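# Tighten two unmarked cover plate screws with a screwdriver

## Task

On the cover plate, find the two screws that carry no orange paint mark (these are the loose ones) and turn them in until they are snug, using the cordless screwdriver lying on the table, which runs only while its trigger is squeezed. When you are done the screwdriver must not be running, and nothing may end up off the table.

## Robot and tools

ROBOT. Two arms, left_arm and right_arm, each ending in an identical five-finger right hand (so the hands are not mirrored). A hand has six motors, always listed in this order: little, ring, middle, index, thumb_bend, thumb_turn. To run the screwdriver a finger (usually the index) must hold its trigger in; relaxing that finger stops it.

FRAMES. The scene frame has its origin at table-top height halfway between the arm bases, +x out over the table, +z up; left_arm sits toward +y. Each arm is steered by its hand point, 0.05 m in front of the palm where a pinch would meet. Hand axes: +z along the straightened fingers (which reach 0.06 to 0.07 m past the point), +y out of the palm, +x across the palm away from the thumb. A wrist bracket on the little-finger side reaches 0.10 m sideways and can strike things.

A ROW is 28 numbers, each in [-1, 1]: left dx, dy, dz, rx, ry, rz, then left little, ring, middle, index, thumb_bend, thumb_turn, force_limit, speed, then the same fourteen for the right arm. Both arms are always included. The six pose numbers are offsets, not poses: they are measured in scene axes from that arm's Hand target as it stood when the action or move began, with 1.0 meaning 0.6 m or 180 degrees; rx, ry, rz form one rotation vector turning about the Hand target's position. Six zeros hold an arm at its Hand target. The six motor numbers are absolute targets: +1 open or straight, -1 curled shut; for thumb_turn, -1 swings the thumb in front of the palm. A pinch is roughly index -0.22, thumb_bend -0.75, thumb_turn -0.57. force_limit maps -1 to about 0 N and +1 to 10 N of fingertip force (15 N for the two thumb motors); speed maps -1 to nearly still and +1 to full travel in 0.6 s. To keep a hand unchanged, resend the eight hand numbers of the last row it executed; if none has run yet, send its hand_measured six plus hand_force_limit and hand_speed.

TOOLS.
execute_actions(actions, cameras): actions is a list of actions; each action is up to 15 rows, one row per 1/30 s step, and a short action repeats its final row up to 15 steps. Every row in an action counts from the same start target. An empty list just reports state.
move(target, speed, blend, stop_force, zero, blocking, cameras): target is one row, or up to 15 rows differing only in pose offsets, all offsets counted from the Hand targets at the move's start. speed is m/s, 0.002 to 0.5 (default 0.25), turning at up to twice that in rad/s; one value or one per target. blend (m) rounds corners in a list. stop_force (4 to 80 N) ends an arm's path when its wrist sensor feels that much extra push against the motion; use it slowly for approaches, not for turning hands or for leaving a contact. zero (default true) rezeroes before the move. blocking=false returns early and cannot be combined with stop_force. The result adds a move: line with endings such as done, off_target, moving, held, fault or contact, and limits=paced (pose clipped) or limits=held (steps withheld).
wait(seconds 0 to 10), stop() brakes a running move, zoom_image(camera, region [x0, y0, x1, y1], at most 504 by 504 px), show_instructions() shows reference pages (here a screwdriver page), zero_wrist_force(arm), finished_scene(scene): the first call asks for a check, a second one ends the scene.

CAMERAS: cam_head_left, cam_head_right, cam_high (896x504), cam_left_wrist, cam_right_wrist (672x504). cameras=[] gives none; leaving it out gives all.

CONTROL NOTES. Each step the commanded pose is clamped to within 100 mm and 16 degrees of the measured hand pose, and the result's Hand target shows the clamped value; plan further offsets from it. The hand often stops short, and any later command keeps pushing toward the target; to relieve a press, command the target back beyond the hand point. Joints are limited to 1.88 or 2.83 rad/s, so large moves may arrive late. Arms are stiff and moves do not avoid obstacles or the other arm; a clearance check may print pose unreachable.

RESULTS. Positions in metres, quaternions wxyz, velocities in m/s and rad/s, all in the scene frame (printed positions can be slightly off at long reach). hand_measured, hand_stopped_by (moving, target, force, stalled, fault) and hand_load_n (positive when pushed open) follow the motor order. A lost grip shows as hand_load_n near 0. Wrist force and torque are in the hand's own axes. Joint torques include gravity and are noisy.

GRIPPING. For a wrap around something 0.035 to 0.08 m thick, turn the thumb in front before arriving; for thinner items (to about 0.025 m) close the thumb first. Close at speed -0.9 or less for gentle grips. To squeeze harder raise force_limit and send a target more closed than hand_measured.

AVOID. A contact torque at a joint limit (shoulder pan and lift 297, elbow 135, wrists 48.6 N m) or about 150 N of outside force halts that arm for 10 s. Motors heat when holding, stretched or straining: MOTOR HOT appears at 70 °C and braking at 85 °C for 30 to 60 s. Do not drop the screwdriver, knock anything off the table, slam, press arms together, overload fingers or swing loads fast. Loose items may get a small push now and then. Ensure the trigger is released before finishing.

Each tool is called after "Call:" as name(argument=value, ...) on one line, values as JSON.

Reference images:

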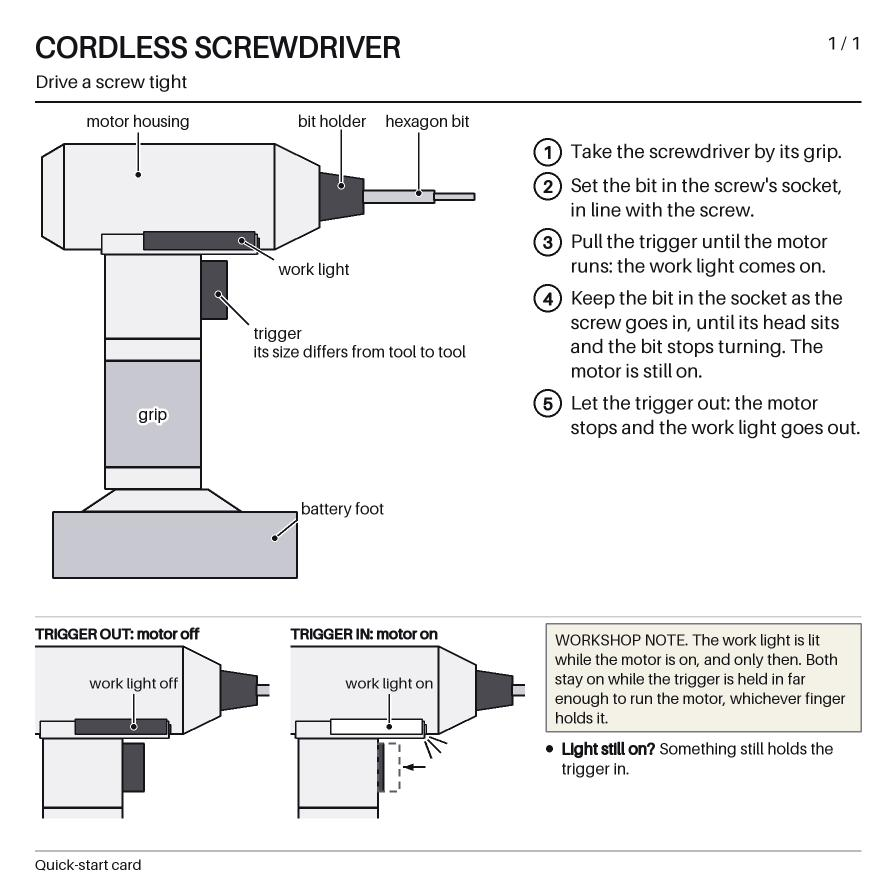

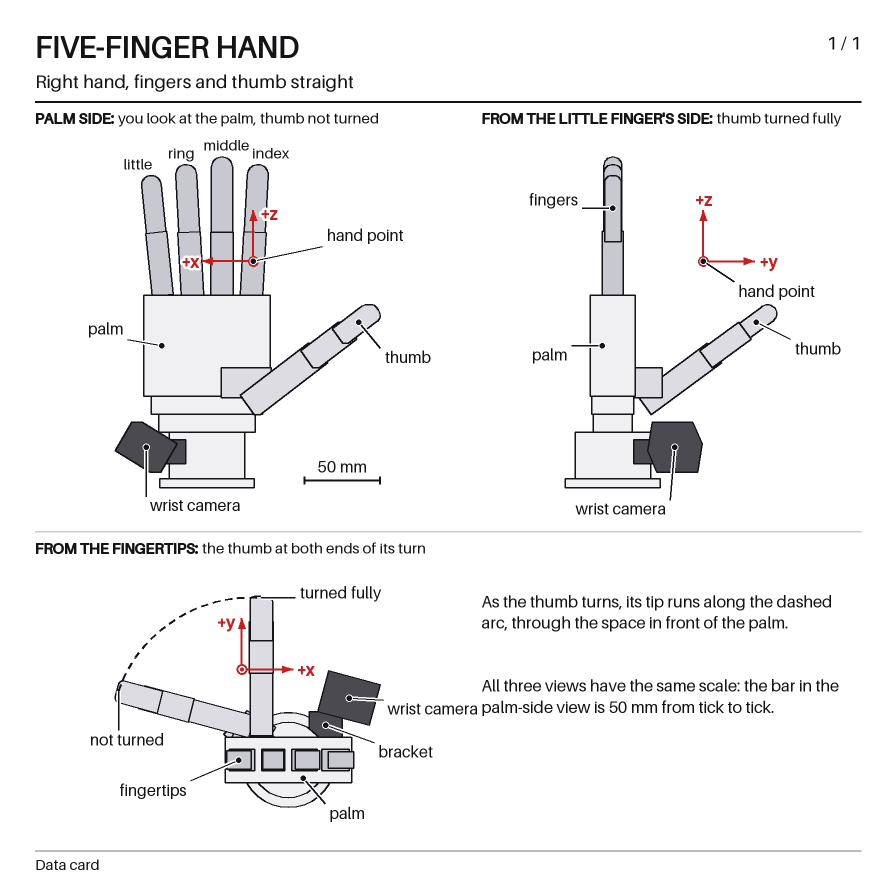

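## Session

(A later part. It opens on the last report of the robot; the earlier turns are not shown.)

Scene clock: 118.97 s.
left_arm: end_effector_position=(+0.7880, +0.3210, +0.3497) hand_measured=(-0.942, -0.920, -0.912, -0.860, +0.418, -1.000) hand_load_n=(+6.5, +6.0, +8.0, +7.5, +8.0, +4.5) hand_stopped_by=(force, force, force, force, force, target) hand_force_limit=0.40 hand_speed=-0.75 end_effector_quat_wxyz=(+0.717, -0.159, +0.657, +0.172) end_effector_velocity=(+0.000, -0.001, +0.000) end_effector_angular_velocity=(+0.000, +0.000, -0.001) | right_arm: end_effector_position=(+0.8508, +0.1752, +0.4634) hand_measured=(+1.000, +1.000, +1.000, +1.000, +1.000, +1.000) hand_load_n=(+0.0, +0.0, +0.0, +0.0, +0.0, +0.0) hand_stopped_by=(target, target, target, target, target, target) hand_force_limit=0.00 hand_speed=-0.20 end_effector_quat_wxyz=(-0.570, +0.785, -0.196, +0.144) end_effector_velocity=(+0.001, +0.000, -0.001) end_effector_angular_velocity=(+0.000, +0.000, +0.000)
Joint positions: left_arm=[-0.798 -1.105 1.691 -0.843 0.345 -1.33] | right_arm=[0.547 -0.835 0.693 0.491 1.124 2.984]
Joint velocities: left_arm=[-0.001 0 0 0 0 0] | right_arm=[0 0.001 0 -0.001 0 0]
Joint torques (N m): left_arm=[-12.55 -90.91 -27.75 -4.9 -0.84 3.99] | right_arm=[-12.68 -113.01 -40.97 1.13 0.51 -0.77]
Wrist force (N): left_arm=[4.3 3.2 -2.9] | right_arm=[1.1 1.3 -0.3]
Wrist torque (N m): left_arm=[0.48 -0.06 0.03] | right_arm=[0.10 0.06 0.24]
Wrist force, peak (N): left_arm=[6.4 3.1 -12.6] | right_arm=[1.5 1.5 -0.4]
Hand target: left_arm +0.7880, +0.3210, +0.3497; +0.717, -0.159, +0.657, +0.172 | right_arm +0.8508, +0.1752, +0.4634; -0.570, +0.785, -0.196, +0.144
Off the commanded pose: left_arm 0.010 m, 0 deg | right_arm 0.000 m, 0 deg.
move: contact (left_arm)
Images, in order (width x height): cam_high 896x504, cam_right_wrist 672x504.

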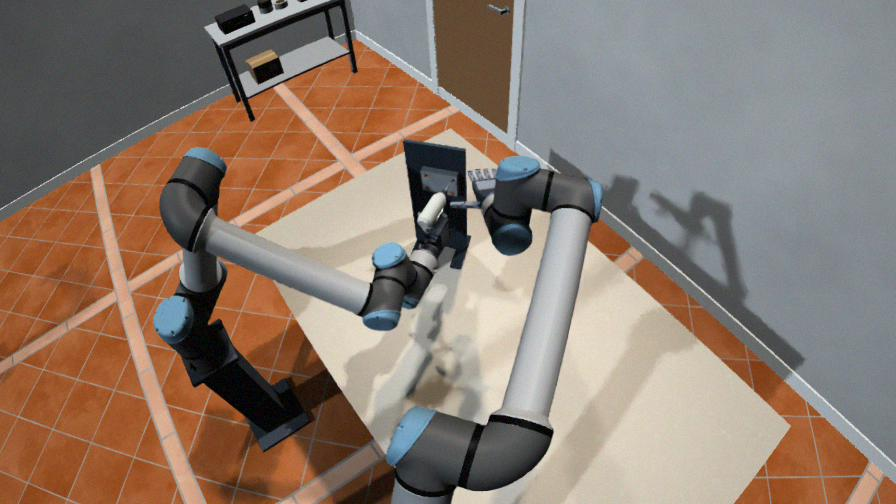

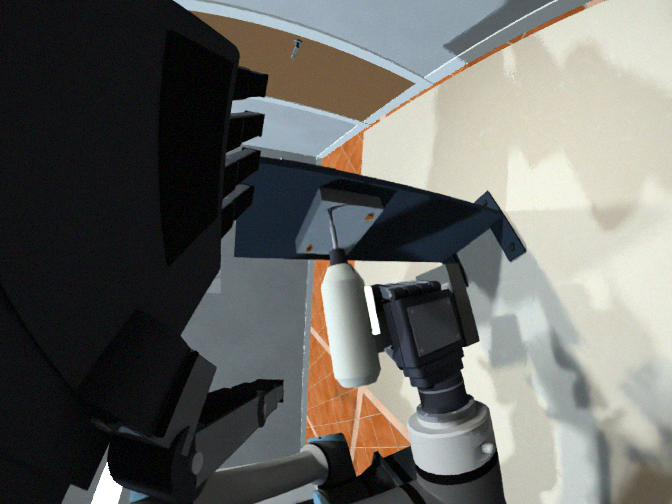

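Call:
move(target=[0.01485,0.00757,0,0,0,0,-0.98,-1,-0.98,-0.98,-0.62,-1,0.4,-0.75,0,0,0,0,0,0,1,1,1,1,1,1,0,-0.2], speed=0.004, stop_force=10, cameras=["cam_high","cam_right_wrist"])

Call:
zoom_image(camera="cam_right_wrist", region=[310, 190, 370, 250])

Call:
zoom_image(camera="cam_right_wrist", region=[322, 205, 342, 220])

Scene clock: 120.77 s.
left_arm: end_effector_position=(+0.7894, +0.3218, +0.3497) hand_measured=(-0.942, -0.920, -0.912, -0.860, +0.418, -1.000) hand_load_n=(+6.5, +6.0, +8.0, +7.5, +8.0, +4.0) hand_stopped_by=(force, force, force, force, force, target) hand_force_limit=0.40 hand_speed=-0.75 end_effector_quat_wxyz=(+0.717, -0.159, +0.657, +0.172) end_effector_velocity=(+0.000, +0.000, +0.001) end_effector_angular_velocity=(-0.001, +0.000, +0.000) | right_arm: end_effector_position=(+0.8508, +0.1752, +0.4634) hand_measured=(+1.000, +1.000, +1.000, +1.000, +1.000, +1.000) hand_load_n=(+0.0, +0.0, +0.0, +0.0, +0.0, +0.0) hand_stopped_by=(target, target, target, target, target, target) hand_force_limit=0.00 hand_speed=-0.20 end_effector_quat_wxyz=(-0.570, +0.785, -0.196, +0.144) end_effector_velocity=(+0.000, +0.000, -0.001) end_effector_angular_velocity=(-0.001, +0.001, +0.000)
Joint positions: left_arm=[-0.796 -1.104 1.689 -0.84 0.347 -1.332] | right_arm=[0.547 -0.835 0.693 0.491 1.124 2.984]
Joint velocities: left_arm=[0 -0.001 0 0 0 0] | right_arm=[0 0 0 0 0 0]
Joint torques (N m): left_arm=[-8.93 -89.84 -29.9 -5.11 -0.2 3.25] | right_arm=[-11.54 -112.88 -40.12 1.04 0.04 -0.53]
Wrist force (N): left_arm=[4.3 3.4 -4.3] | right_arm=[1.1 1.3 -0.7]
Wrist torque (N m): left_arm=[0.41 -0.10 -0.01] | right_arm=[0.13 0.08 0.24]
Wrist force, peak (N): left_arm=[6.5 5.9 -13.3] | right_arm=[0.9 1.8 -0.7]
Hand target: left_arm +0.7894, +0.3218, +0.3497; +0.717, -0.159, +0.657, +0.172 | right_arm +0.8508, +0.1752, +0.4634; -0.570, +0.785, -0.196, +0.144
Off the commanded pose: left_arm 0.008 m, 0 deg | right_arm 0.000 m, 0 deg.
move: contact (left_arm)
Images, in order (width x height): cam_high 896x504, cam_right_wrist 672x504.

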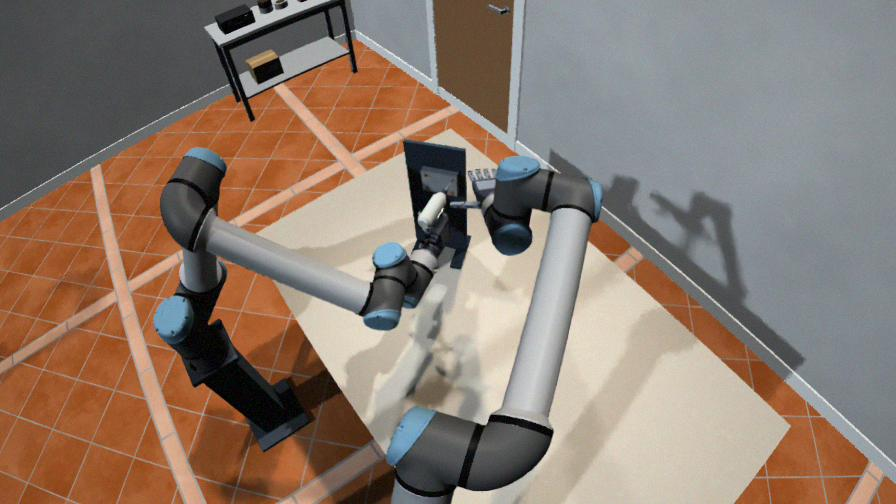

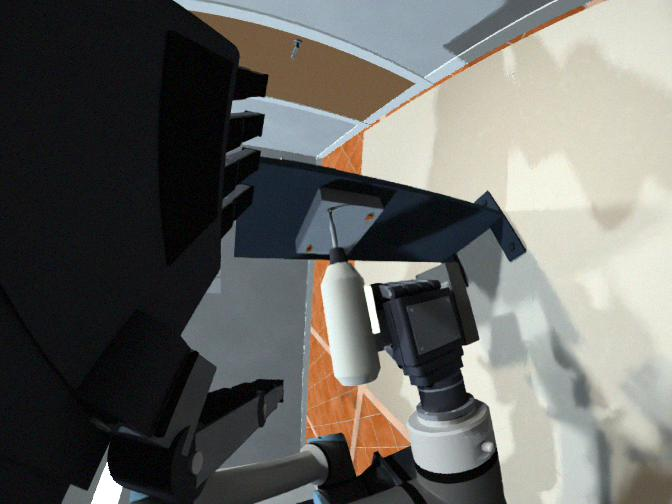

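Scaled by 8.400 from the camera's 672x504 image, which has a finer 960x720 frame.

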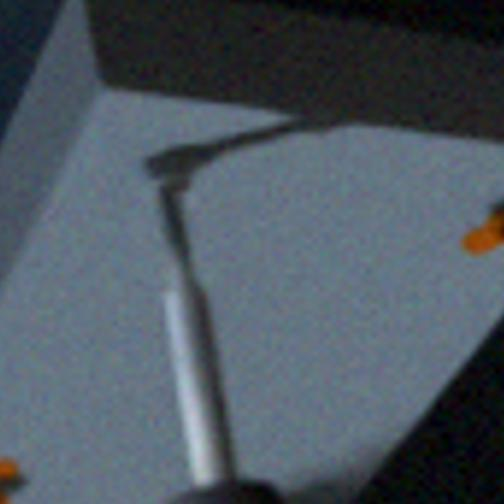

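Scaled by 25.200 from the camera's 672x504 image, which has a finer 960x720 frame.

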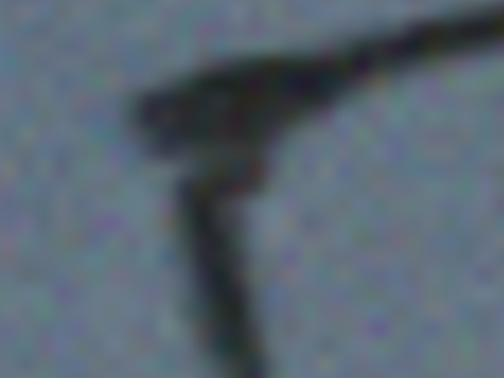

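Call:
move(target=[0.01485,0.00757,0,0,0,0,-0.98,-1,-0.98,-0.98,-0.62,-1,0.4,-0.75,0,0,0,0,0,0,1,1,1,1,1,1,0,-0.2], speed=0.004, stop_force=12, cameras=["cam_right_wrist"])

Call:
zoom_image(camera="cam_right_wrist", region=[310, 190, 370, 250])

Call:
zoom_image(camera="cam_right_wrist", region=[322, 205, 342, 220])

Scene clock: 122.47 s.
left_arm: end_effector_position=(+0.7905, +0.3223, +0.3498) hand_measured=(-0.942, -0.920, -0.912, -0.860, +0.418, -1.000) hand_load_n=(+6.5, +5.5, +7.5, +8.0, +8.5, +2.5) hand_stopped_by=(force, force, force, force, force, target) hand_force_limit=0.40 hand_speed=-0.75 end_effector_quat_wxyz=(+0.717, -0.159, +0.657, +0.172) end_effector_velocity=(+0.000, +0.000, +0.000) end_effector_angular_velocity=(+0.000, +0.000, +0.000) | right_arm: end_effector_position=(+0.8508, +0.1752, +0.4634) hand_measured=(+1.000, +1.000, +1.000, +1.000, +1.000, +1.000) hand_load_n=(+0.0, +0.0, +0.0, +0.0, +0.0, -0.5) hand_stopped_by=(target, target, target, target, target, target) hand_force_limit=0.00 hand_speed=-0.20 end_effector_quat_wxyz=(-0.570, +0.785, -0.196, +0.144) end_effector_velocity=(+0.000, +0.000, +0.000) end_effector_angular_velocity=(+0.000, +0.000, +0.000)
Joint positions: left_arm=[-0.795 -1.103 1.687 -0.839 0.348 -1.333] | right_arm=[0.547 -0.835 0.693 0.491 1.124 2.984]
Joint velocities: left_arm=[0 0 0 0.001 0 -0.001] | right_arm=[0 0 0 0 0 0]
Joint torques (N m): left_arm=[-5.66 -94.36 -34.29 -4.91 0.75 5.74] | right_arm=[-11.5 -112.85 -37.8 1.05 -0.14 -0.38]
Wrist force (N): left_arm=[9.1 5.7 -13.9] | right_arm=[1.0 1.5 -0.7]
Wrist torque (N m): left_arm=[0.36 0.04 -0.83] | right_arm=[0.14 0.08 0.24]
Wrist force, peak (N): left_arm=[9.5 5.1 -21.6] | right_arm=[1.3 1.7 -0.6]
Hand target: left_arm +0.7905, +0.3223, +0.3498; +0.717, -0.159, +0.657, +0.172 | right_arm +0.8508, +0.1752, +0.4634; -0.570, +0.785, -0.196, +0.144
Off the commanded pose: left_arm 0.009 m, 0 deg | right_arm 0.000 m, 0 deg.
move: contact (left_arm)
Images, in order (width x height): cam_right_wrist 672x504.

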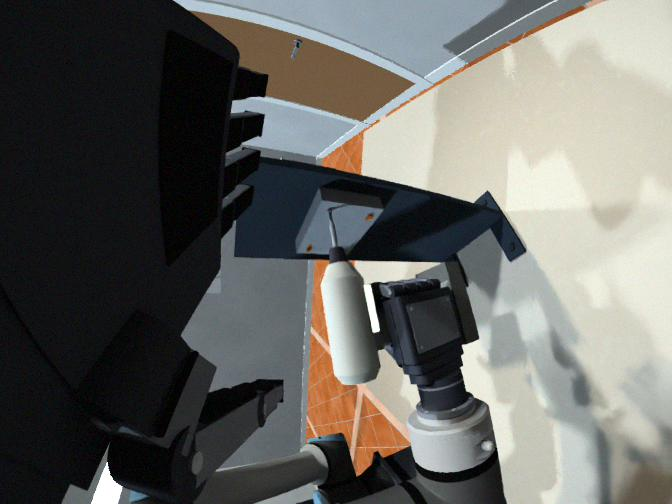

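Scaled by 8.400 from the camera's 672x504 image, which has a finer 960x720 frame.

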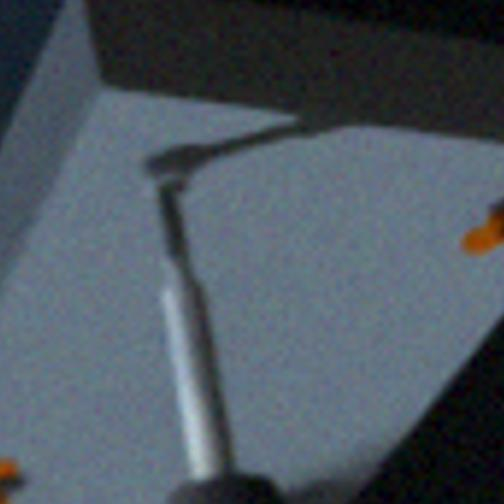

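Scaled by 25.200 from the camera's 672x504 image, which has a finer 960x720 frame.

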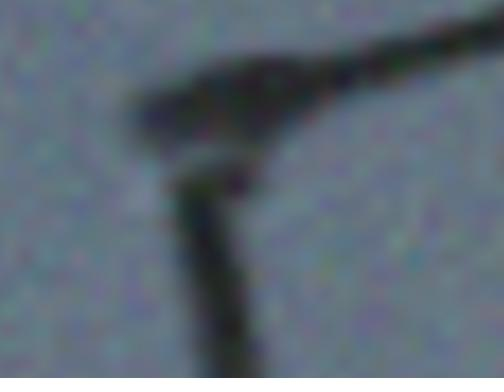

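Call:
wait(seconds=1.5, cameras=["cam_right_wrist"])

Call:
zoom_image(camera="cam_right_wrist", region=[310, 190, 370, 250])

Call:
zoom_image(camera="cam_right_wrist", region=[322, 205, 342, 220])

Call:
zoom_image(camera="cam_right_wrist", region=[310, 250, 410, 350])

Scene clock: 124.13 s.
left_arm: end_effector_position=(+0.7904, +0.3223, +0.3498) hand_measured=(-0.942, -0.920, -0.912, -0.860, +0.418, -1.000) hand_load_n=(+6.5, +5.5, +7.5, +8.0, +8.0, +3.0) hand_stopped_by=(force, force, force, force, force, target) hand_force_limit=0.40 hand_speed=-0.75 end_effector_quat_wxyz=(+0.717, -0.159, +0.657, +0.172) end_effector_velocity=(+0.000, +0.000, +0.000) end_effector_angular_velocity=(-0.001, -0.001, +0.000) | right_arm: end_effector_position=(+0.8508, +0.1752, +0.4634) hand_measured=(+1.000, +1.000, +1.000, +1.000, +1.000, +1.000) hand_load_n=(+0.0, +0.0, +0.0, +0.0, +0.0, +0.0) hand_stopped_by=(target, target, target, target, target, target) hand_force_limit=0.00 hand_speed=-0.20 end_effector_quat_wxyz=(-0.570, +0.785, -0.196, +0.144) end_effector_velocity=(+0.000, +0.000, +0.000) end_effector_angular_velocity=(-0.001, +0.001, +0.000)
Joint positions: left_arm=[-0.795 -1.103 1.687 -0.839 0.348 -1.333] | right_arm=[0.547 -0.835 0.693 0.491 1.124 2.984]
Joint velocities: left_arm=[0 0 0 0 0 -0.001] | right_arm=[0 0 0 0.001 0 0]
Joint torques (N m): left_arm=[-6.96 -94.79 -37.11 -3.84 0.64 5.12] | right_arm=[-11.49 -112.73 -37.31 0.74 -0.12 -0.27]
Wrist force (N): left_arm=[8.7 5.9 -13.7] | right_arm=[1.1 1.3 -0.4]
Wrist torque (N m): left_arm=[0.37 0.06 -0.84] | right_arm=[0.11 0.06 0.24]
Wrist force, peak (N): left_arm=[9.2 5.9 -14.1] | right_arm=[1.2 1.5 -1.0]
Hand target: left_arm +0.7905, +0.3223, +0.3498; +0.717, -0.159, +0.657, +0.172 | right_arm +0.8508, +0.1752, +0.4634; -0.570, +0.785, -0.196, +0.144
Off the commanded pose: left_arm 0.009 m, 0 deg | right_arm 0.000 m, 0 deg.
wait: 1.50 s; at rest from the start
Images, in order (width x height): cam_right_wrist 672x504.

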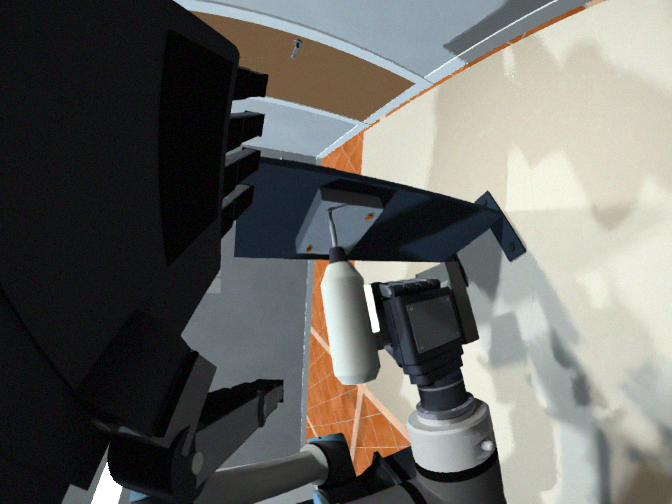

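Scaled by 8.400 from the camera's 672x504 image, which has a finer 960x720 frame.

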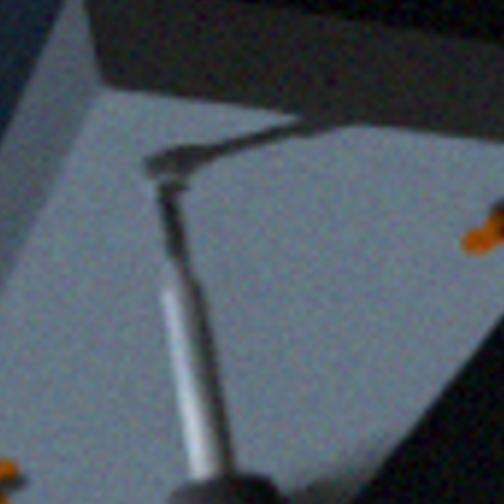

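Scaled by 25.200 from the camera's 672x504 image, which has a finer 960x720 frame.

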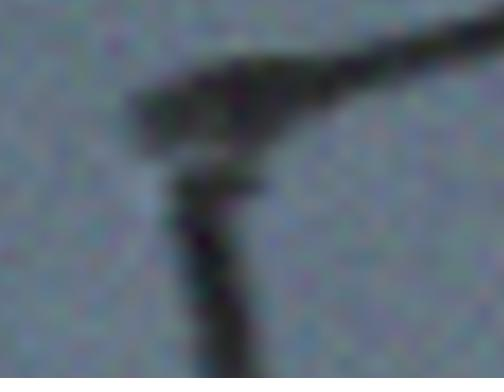

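Scaled by 5.040 from the camera's 672x504 image, which has a finer 960x720 frame.

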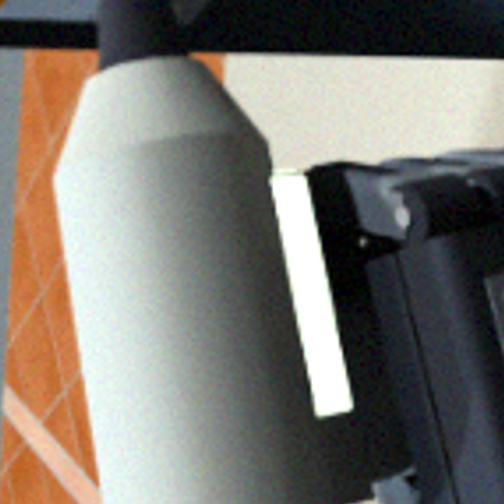

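Call:
move(target=[0,0,0,0,0,0,-0.98,-1,-0.98,-0.6,-0.62,-1,0.4,-0.75,0,0,0,0,0,0,1,1,1,1,1,1,0,-0.2], cameras=["cam_right_wrist"])

Call:
zoom_image(camera="cam_right_wrist", region=[310, 250, 410, 350])

Scene clock: 125.17 s.
left_arm: end_effector_position=(+0.7904, +0.3223, +0.3498) hand_measured=(-0.942, -0.920, -0.912, -0.600, +0.418, -1.000) hand_load_n=(+6.5, +6.0, +8.0, +0.0, +8.0, +3.0) hand_stopped_by=(force, force, force, target, force, target) hand_force_limit=0.40 hand_speed=-0.75 end_effector_quat_wxyz=(+0.717, -0.159, +0.657, +0.172) end_effector_velocity=(+0.000, +0.000, +0.000) end_effector_angular_velocity=(+0.000, +0.001, +0.000) | right_arm: end_effector_position=(+0.8508, +0.1752, +0.4634) hand_measured=(+1.000, +1.000, +1.000, +1.000, +1.000, +1.000) hand_load_n=(+0.0, +0.0, +0.0, -0.5, +0.0, +0.0) hand_stopped_by=(target, target, target, target, target, target) hand_force_limit=0.00 hand_speed=-0.20 end_effector_quat_wxyz=(-0.570, +0.785, -0.196, +0.144) end_effector_velocity=(+0.000, +0.000, -0.001) end_effector_angular_velocity=(+0.000, +0.000, +0.000)
Joint positions: left_arm=[-0.795 -1.103 1.687 -0.839 0.348 -1.333] | right_arm=[0.547 -0.835 0.693 0.491 1.124 2.984]
Joint velocities: left_arm=[0 0 0 0.001 0 0] | right_arm=[0 0.001 0 -0.001 0 0]
Joint torques (N m): left_arm=[-5.13 -93.29 -39.07 -3.02 0.74 1.67] | right_arm=[-10.01 -111.85 -37.85 0.84 0.04 -0.1]
Wrist force (N): left_arm=[7.9 3.9 -12.2] | right_arm=[1.1 1.3 -0.8]
Wrist torque (N m): left_arm=[0.70 -0.26 0.14] | right_arm=[0.13 0.08 0.24]
Wrist force, peak (N): left_arm=[9.2 4.4 -14.7] | right_arm=[1.1 1.7 -0.4]
Hand target: left_arm +0.7905, +0.3223, +0.3498; +0.717, -0.159, +0.657, +0.172 | right_arm +0.8508, +0.1752, +0.4634; -0.570, +0.785, -0.196, +0.144
Off the commanded pose: left_arm 0.000 m, 0 deg | right_arm 0.000 m, 0 deg.
move: done
Images, in order (width x height): cam_right_wrist 672x504.

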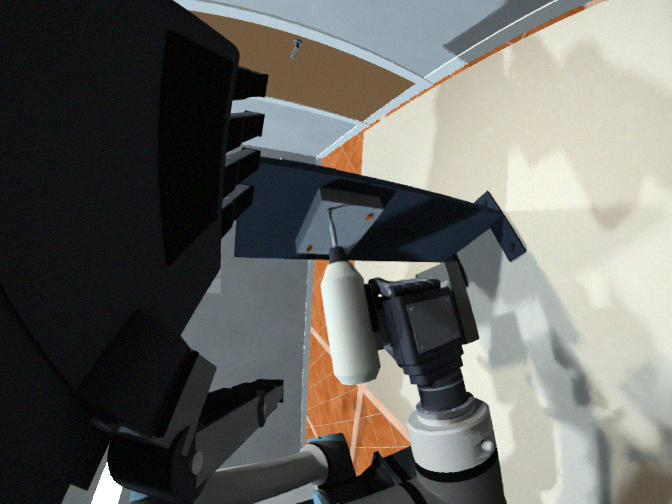

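Scaled by 5.040 from the camera's 672x504 image, which has a finer 960x720 frame.

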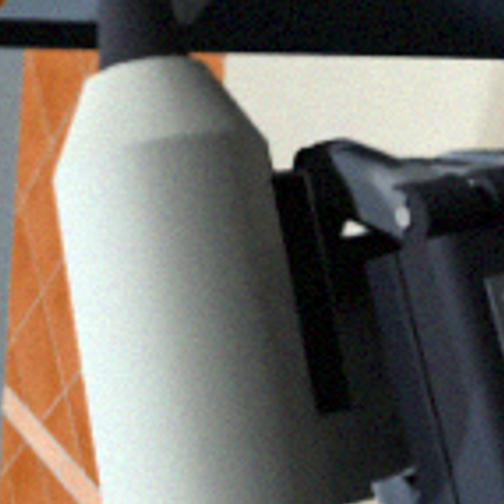

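Call:
move(target=[-0.0297,-0.01513,0,0,0,0,-0.98,-1,-0.98,-0.6,-0.62,-1,0.4,-0.75,0,0,0,0,0,0,1,1,1,1,1,1,0,-0.2], speed=0.04, cameras=["cam_right_wrist"])

Call:
zoom_image(camera="cam_right_wrist", region=[290, 175, 390, 275])

Call:
zoom_image(camera="cam_right_wrist", region=[310, 190, 370, 250])

Scene clock: 126.23 s.
left_arm: end_effector_position=(+0.7724, +0.3133, +0.3498) hand_measured=(-0.942, -0.920, -0.912, -0.600, +0.418, -1.000) hand_load_n=(+5.5, +6.5, +10.0, +0.0, +5.5, +5.5) hand_stopped_by=(force, force, force, target, force, target) hand_force_limit=0.40 hand_speed=-0.75 end_effector_quat_wxyz=(+0.717, -0.159, +0.657, +0.172) end_effector_velocity=(+0.001, +0.000, +0.001) end_effector_angular_velocity=(+0.001, +0.000, -0.001) | right_arm: end_effector_position=(+0.8508, +0.1752, +0.4634) hand_measured=(+1.000, +1.000, +1.000, +1.000, +1.000, +1.000) hand_load_n=(-0.5, +0.0, +0.0, +0.0, +0.0, -0.5) hand_stopped_by=(target, target, target, target, target, target) hand_force_limit=0.00 hand_speed=-0.20 end_effector_quat_wxyz=(-0.570, +0.785, -0.196, +0.144) end_effector_velocity=(+0.000, +0.000, +0.001) end_effector_angular_velocity=(+0.000, -0.001, +0.000)
Joint positions: left_arm=[-0.819 -1.12 1.715 -0.868 0.324 -1.314] | right_arm=[0.547 -0.835 0.693 0.491 1.124 2.984]
Joint velocities: left_arm=[0.001 0.001 -0.002 0.002 0.003 0] | right_arm=[0 -0.001 0 0 0 0]
Joint torques (N m): left_arm=[10.52 -55.79 -53.72 1.31 3.48 -1.33] | right_arm=[-10.19 -112.5 -37.73 0.69 -0.01 0.09]
Wrist force (N): left_arm=[6.3 3.4 -1.4] | right_arm=[1.0 1.1 -0.4]
Wrist torque (N m): left_arm=[0.58 0.00 0.15] | right_arm=[0.08 0.07 0.23]
Wrist force, peak (N): left_arm=[8.2 3.8 -12.4] | right_arm=[1.4 1.5 -0.7]
Hand target: left_arm +0.7726, +0.3133, +0.3498; +0.717, -0.159, +0.657, +0.172 | right_arm +0.8508, +0.1752, +0.4634; -0.570, +0.785, -0.196, +0.144
Off the commanded pose: left_arm 0.000 m, 0 deg | right_arm 0.000 m, 0 deg.
move: done
Images, in order (width x height): cam_right_wrist 672x504.

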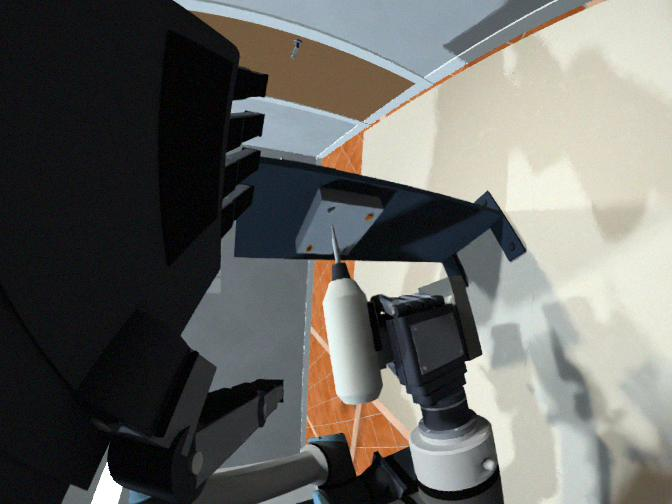

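Scaled by 5.040 from the camera's 672x504 image, which has a finer 960x720 frame.

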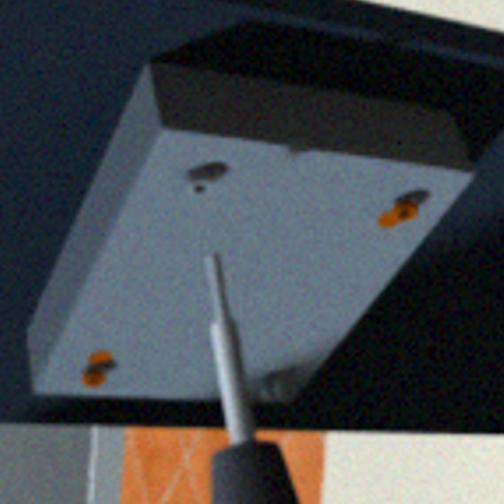

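Scaled by 8.400 from the camera's 672x504 image, which has a finer 960x720 frame.

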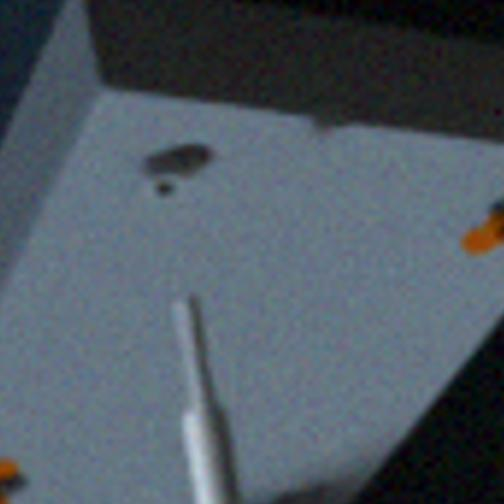

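Call:
move(target=[-0.0757,0.1485,-0.1117,0,0,0,-0.98,-1,-0.98,-0.6,-0.62,-1,0.4,-0.75,0,0,0,0,0,0,1,1,1,1,1,1,0,-0.2], speed=0.1)

Call:
zoom_image(camera="cam_right_wrist", region=[290, 175, 390, 275])

Call:
zoom_image(camera="cam_high", region=[410, 160, 470, 220])

Call:
zoom_image(camera="cam_right_wrist", region=[310, 190, 370, 250])

Scene clock: 128.03 s.
left_arm: end_effector_position=(+0.7273, +0.4027, +0.2831) hand_measured=(-0.942, -0.920, -0.912, -0.600, +0.418, -1.000) hand_load_n=(+5.0, +6.5, +10.0, +0.0, +5.0, +6.0) hand_stopped_by=(force, force, force, target, force, target) hand_force_limit=0.40 hand_speed=-0.75 end_effector_quat_wxyz=(+0.717, -0.159, +0.657, +0.172) end_effector_velocity=(+0.001, -0.001, +0.002) end_effector_angular_velocity=(+0.002, +0.001, +0.000) | right_arm: end_effector_position=(+0.8508, +0.1752, +0.4634) hand_measured=(+1.000, +1.000, +1.000, +1.000, +1.000, +1.000) hand_load_n=(+0.0, +0.0, +0.0, +0.0, +0.0, +0.0) hand_stopped_by=(target, target, target, target, target, target) hand_force_limit=0.00 hand_speed=-0.20 end_effector_quat_wxyz=(-0.570, +0.785, -0.196, +0.144) end_effector_velocity=(+0.000, +0.000, +0.001) end_effector_angular_velocity=(+0.001, -0.001, +0.000)
Joint positions: left_arm=[-0.773 -1.158 1.924 -1.007 0.369 -1.348] | right_arm=[0.547 -0.835 0.693 0.491 1.124 2.984]
Joint velocities: left_arm=[0 -0.001 -0.004 0.004 0 0.003] | right_arm=[0 0 0 -0.001 0 0]
Joint torques (N m): left_arm=[-12.69 -53.08 -46.36 1.24 -0.49 3.51] | right_arm=[-9.16 -112.08 -37.82 0.44 -0.17 -0.16]
Wrist force (N): left_arm=[6.0 3.1 -1.1] | right_arm=[1.0 1.3 -0.8]
Wrist torque (N m): left_arm=[0.54 0.02 0.13] | right_arm=[0.14 0.08 0.23]
Wrist force, peak (N): left_arm=[7.0 5.1 -1.4] | right_arm=[1.4 1.3 -0.8]
Hand target: left_arm +0.7273, +0.4025, +0.2830; +0.717, -0.159, +0.657, +0.172 | right_arm +0.8508, +0.1752, +0.4634; -0.570, +0.785, -0.196, +0.144
Off the commanded pose: left_arm 0.000 m, 0 deg | right_arm 0.000 m, 0 deg.
move: done

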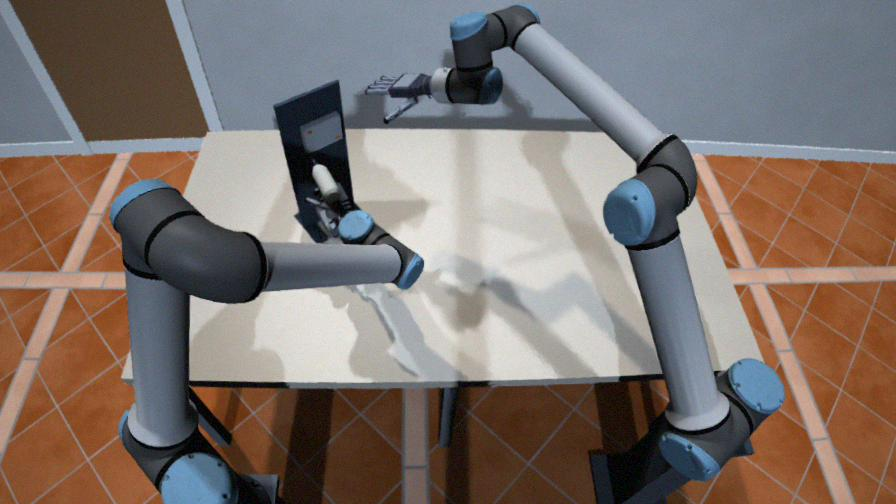

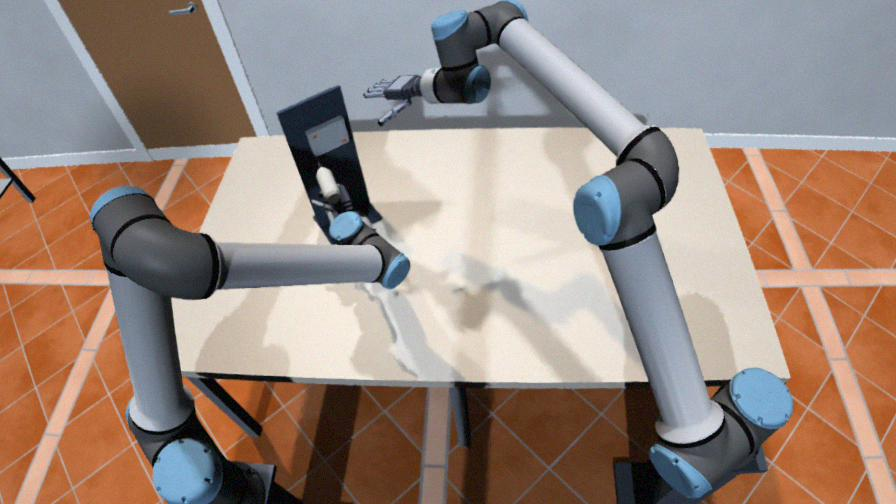

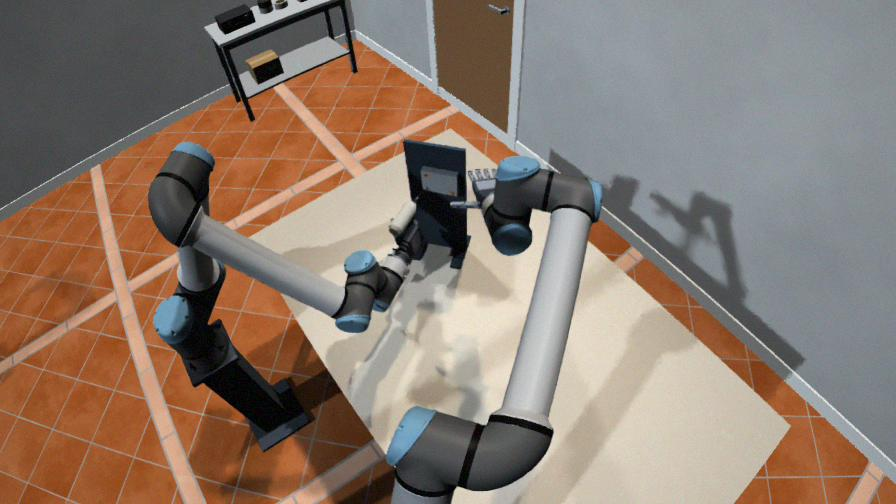

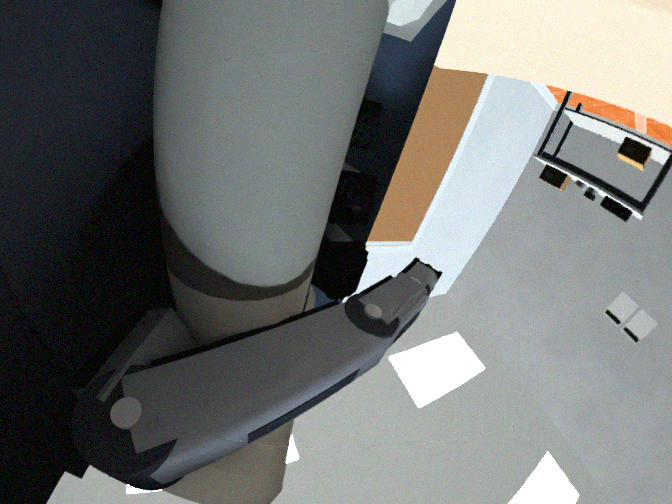

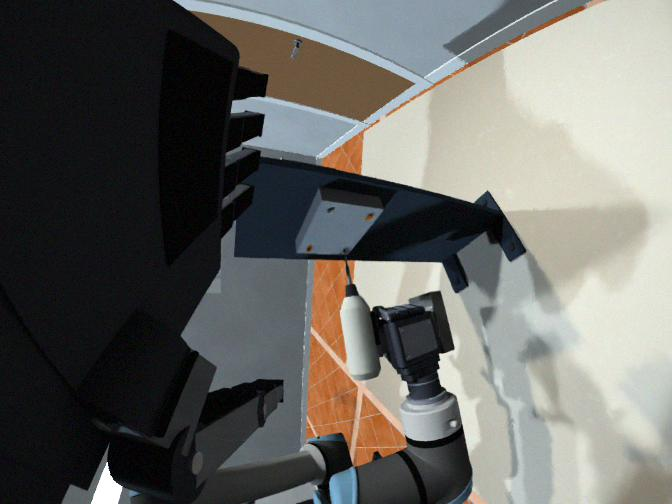

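Scaled by 5.040 from the camera's 672x504 image, which has a finer 960x720 frame.

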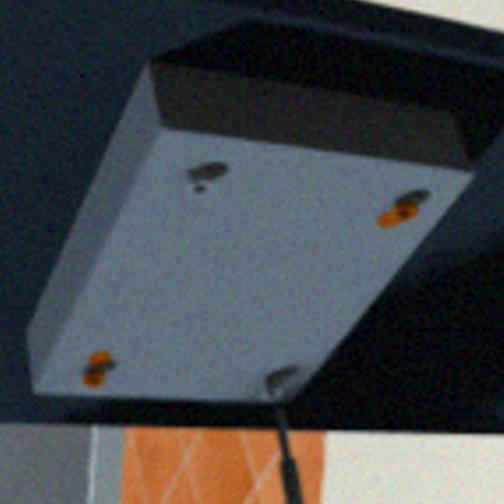

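Scaled by 8.400.

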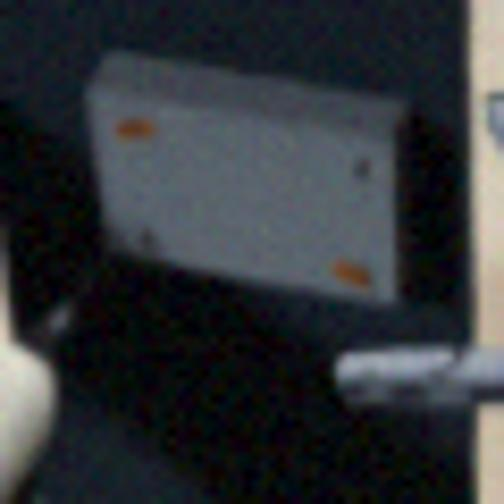

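Scaled by 8.400 from the camera's 672x504 image, which has a finer 960x720 frame.

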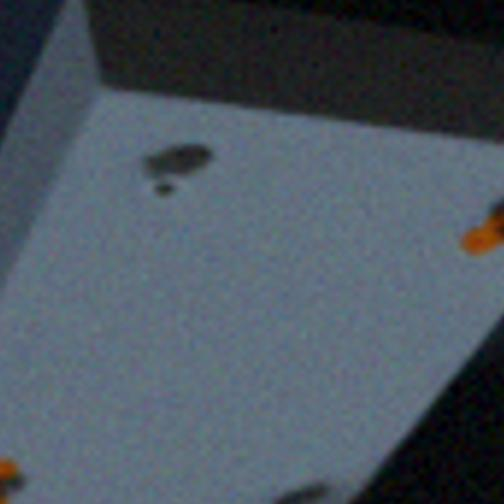

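Call:
zoom_image(camera="cam_right_wrist", region=[325, 240, 365, 270])

Call:
zoom_image(camera="cam_high", region=[410, 180, 440, 210])

Call:
zoom_image(camera="cam_head_left", region=[290, 100, 350, 160])

Scaled by 12.600 from the camera's 672x504 image, which has a finer 960x720 frame.

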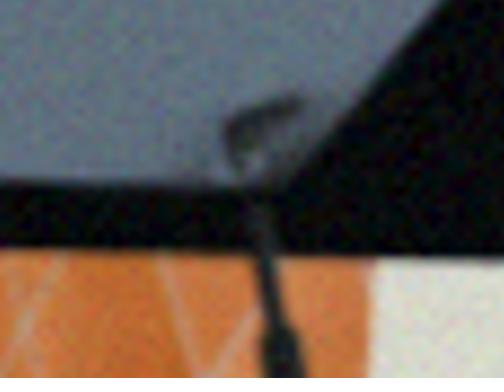

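Scaled by 16.800.

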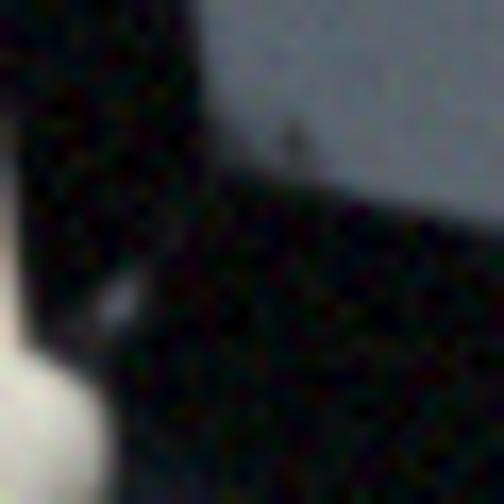

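Scaled by 8.400.

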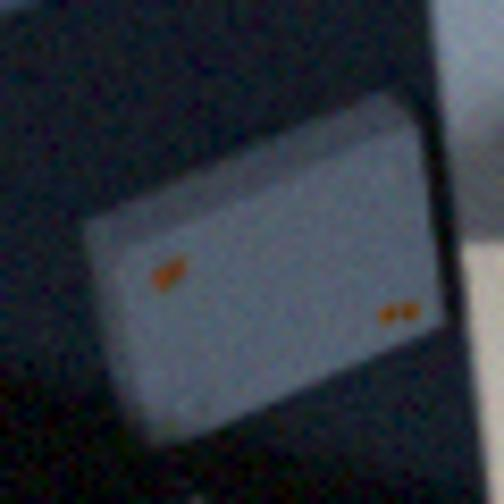

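Call:
move(target=[0,0,0,0,0,0,-0.98,-1,-0.98,-0.6,-0.62,-1,0.4,-0.75,0.19,0.02,-0.167,0,0,0.1389,1,1,1,1,1,1,0,-0.2], speed=0.15, cameras=["cam_right_wrist"])

Call:
zoom_image(camera="cam_right_wrist", region=[225, 220, 325, 320])

Call:
zoom_image(camera="cam_right_wrist", region=[270, 250, 310, 290])

Scene clock: 131.57 s.
left_arm: end_effector_position=(+0.7273, +0.4025, +0.2830) hand_measured=(-0.942, -0.920, -0.912, -0.600, +0.418, -1.000) hand_load_n=(+5.0, +6.5, +10.0, +0.0, +5.0, +6.0) hand_stopped_by=(force, force, force, target, force, target) hand_force_limit=0.40 hand_speed=-0.75 end_effector_quat_wxyz=(+0.717, -0.159, +0.657, +0.172) end_effector_velocity=(+0.000, +0.001, +0.000) end_effector_angular_velocity=(+0.000, +0.000, +0.001) | right_arm: end_effector_position=(+0.9638, +0.1865, +0.3629) hand_measured=(+1.000, +1.000, +1.000, +1.000, +1.000, +1.000) hand_load_n=(+0.0, +0.0, +0.0, +0.0, +0.0, +0.0) hand_stopped_by=(target, target, target, target, target, target) hand_force_limit=0.00 hand_speed=-0.20 end_effector_quat_wxyz=(-0.627, +0.776, -0.042, +0.055) end_effector_velocity=(-0.001, +0.000, +0.001) end_effector_angular_velocity=(+0.000, +0.000, +0.000)
Joint positions: left_arm=[-0.773 -1.158 1.924 -1.007 0.369 -1.348] | right_arm=[0.434 -0.372 0.037 0.68 0.665 2.832]
Joint velocities: left_arm=[0.001 0.001 0 -0.001 0 0] | right_arm=[0 -0.001 0 0.001 0 -0.001]
Joint torques (N m): left_arm=[-12.92 -48.1 -43.36 -0.25 -1 3.36] | right_arm=[14.4 -126.04 -44.61 0.7 0.96 -2.22]
Wrist force (N): left_arm=[6.4 3.6 -1.2] | right_arm=[1.1 1.5 -0.9]
Wrist torque (N m): left_arm=[0.61 -0.02 0.17] | right_arm=[0.17 0.11 0.27]
Wrist force, peak (N): left_arm=[6.9 3.1 -1.3] | right_arm=[1.9 2.9 -0.3]
Hand target: left_arm +0.7273, +0.4025, +0.2830; +0.717, -0.159, +0.657, +0.172 | right_arm +0.9651, +0.1876, +0.3635; -0.588, +0.808, -0.022, +0.017
Off the commanded pose: left_arm 0.000 m, 0 deg | right_arm 0.001 m, 8 deg.
elbow stopped short (right arm): the move would have taken joint 3 (elbow) straighter than the controller allows.
move: off_target (right_arm)
Images, in order (width x height): cam_right_wrist 672x504.

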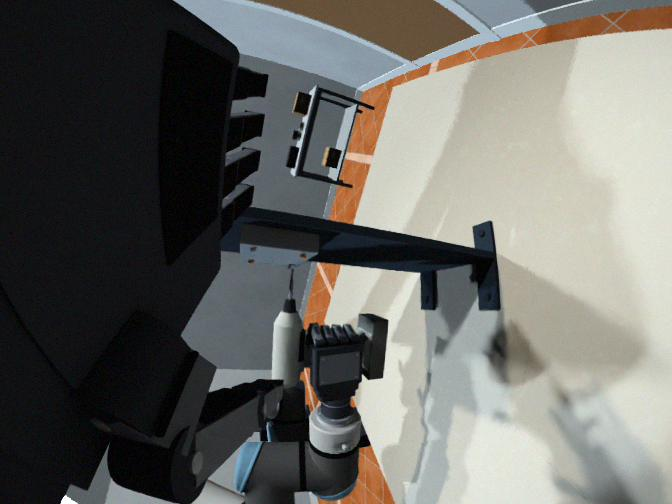

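Scaled by 5.040 from the camera's 672x504 image, which has a finer 960x720 frame.

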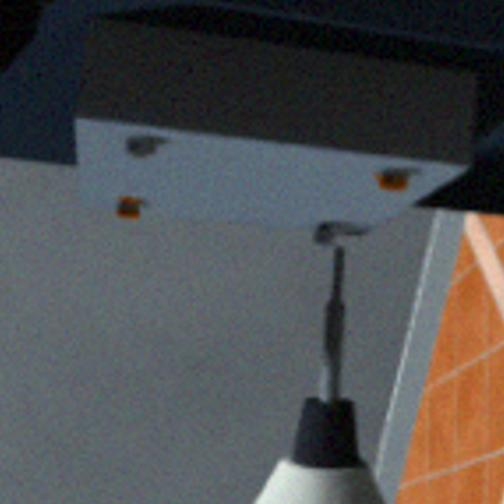

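Scaled by 12.600 from the camera's 672x504 image, which has a finer 960x720 frame.

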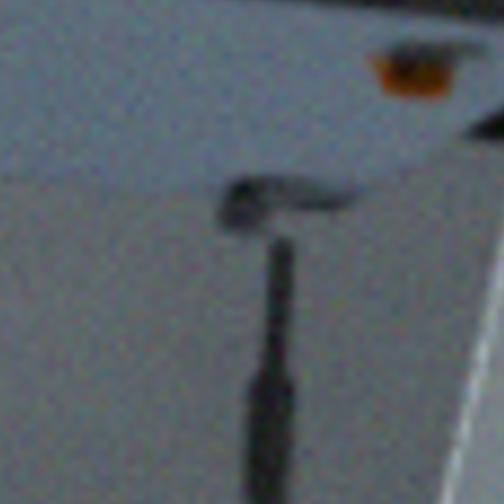

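Call:
zoom_image(camera="cam_right_wrist", region=[280, 258, 300, 273])

Call:
zoom_image(camera="cam_right_wrist", region=[245, 240, 265, 255])

Call:
zoom_image(camera="cam_right_wrist", region=[240, 253, 260, 268])

Call:
zoom_image(camera="cam_right_wrist", region=[293, 248, 313, 263])

Scaled by 25.200 from the camera's 672x504 image, which has a finer 960x720 frame.

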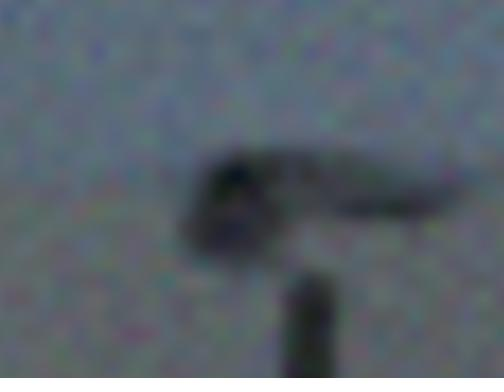

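Scaled by 25.200 from the camera's 672x504 image, which has a finer 960x720 frame.

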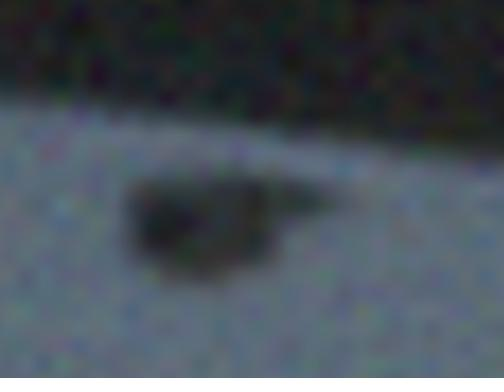

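Scaled by 25.200 from the camera's 672x504 image, which has a finer 960x720 frame.

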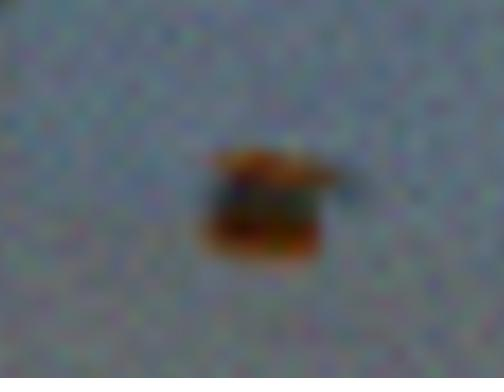

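Scaled by 25.200 from the camera's 672x504 image, which has a finer 960x720 frame.

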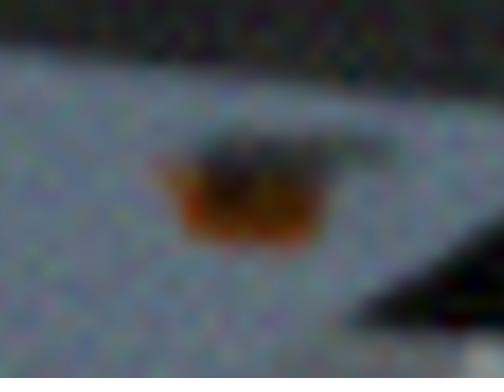

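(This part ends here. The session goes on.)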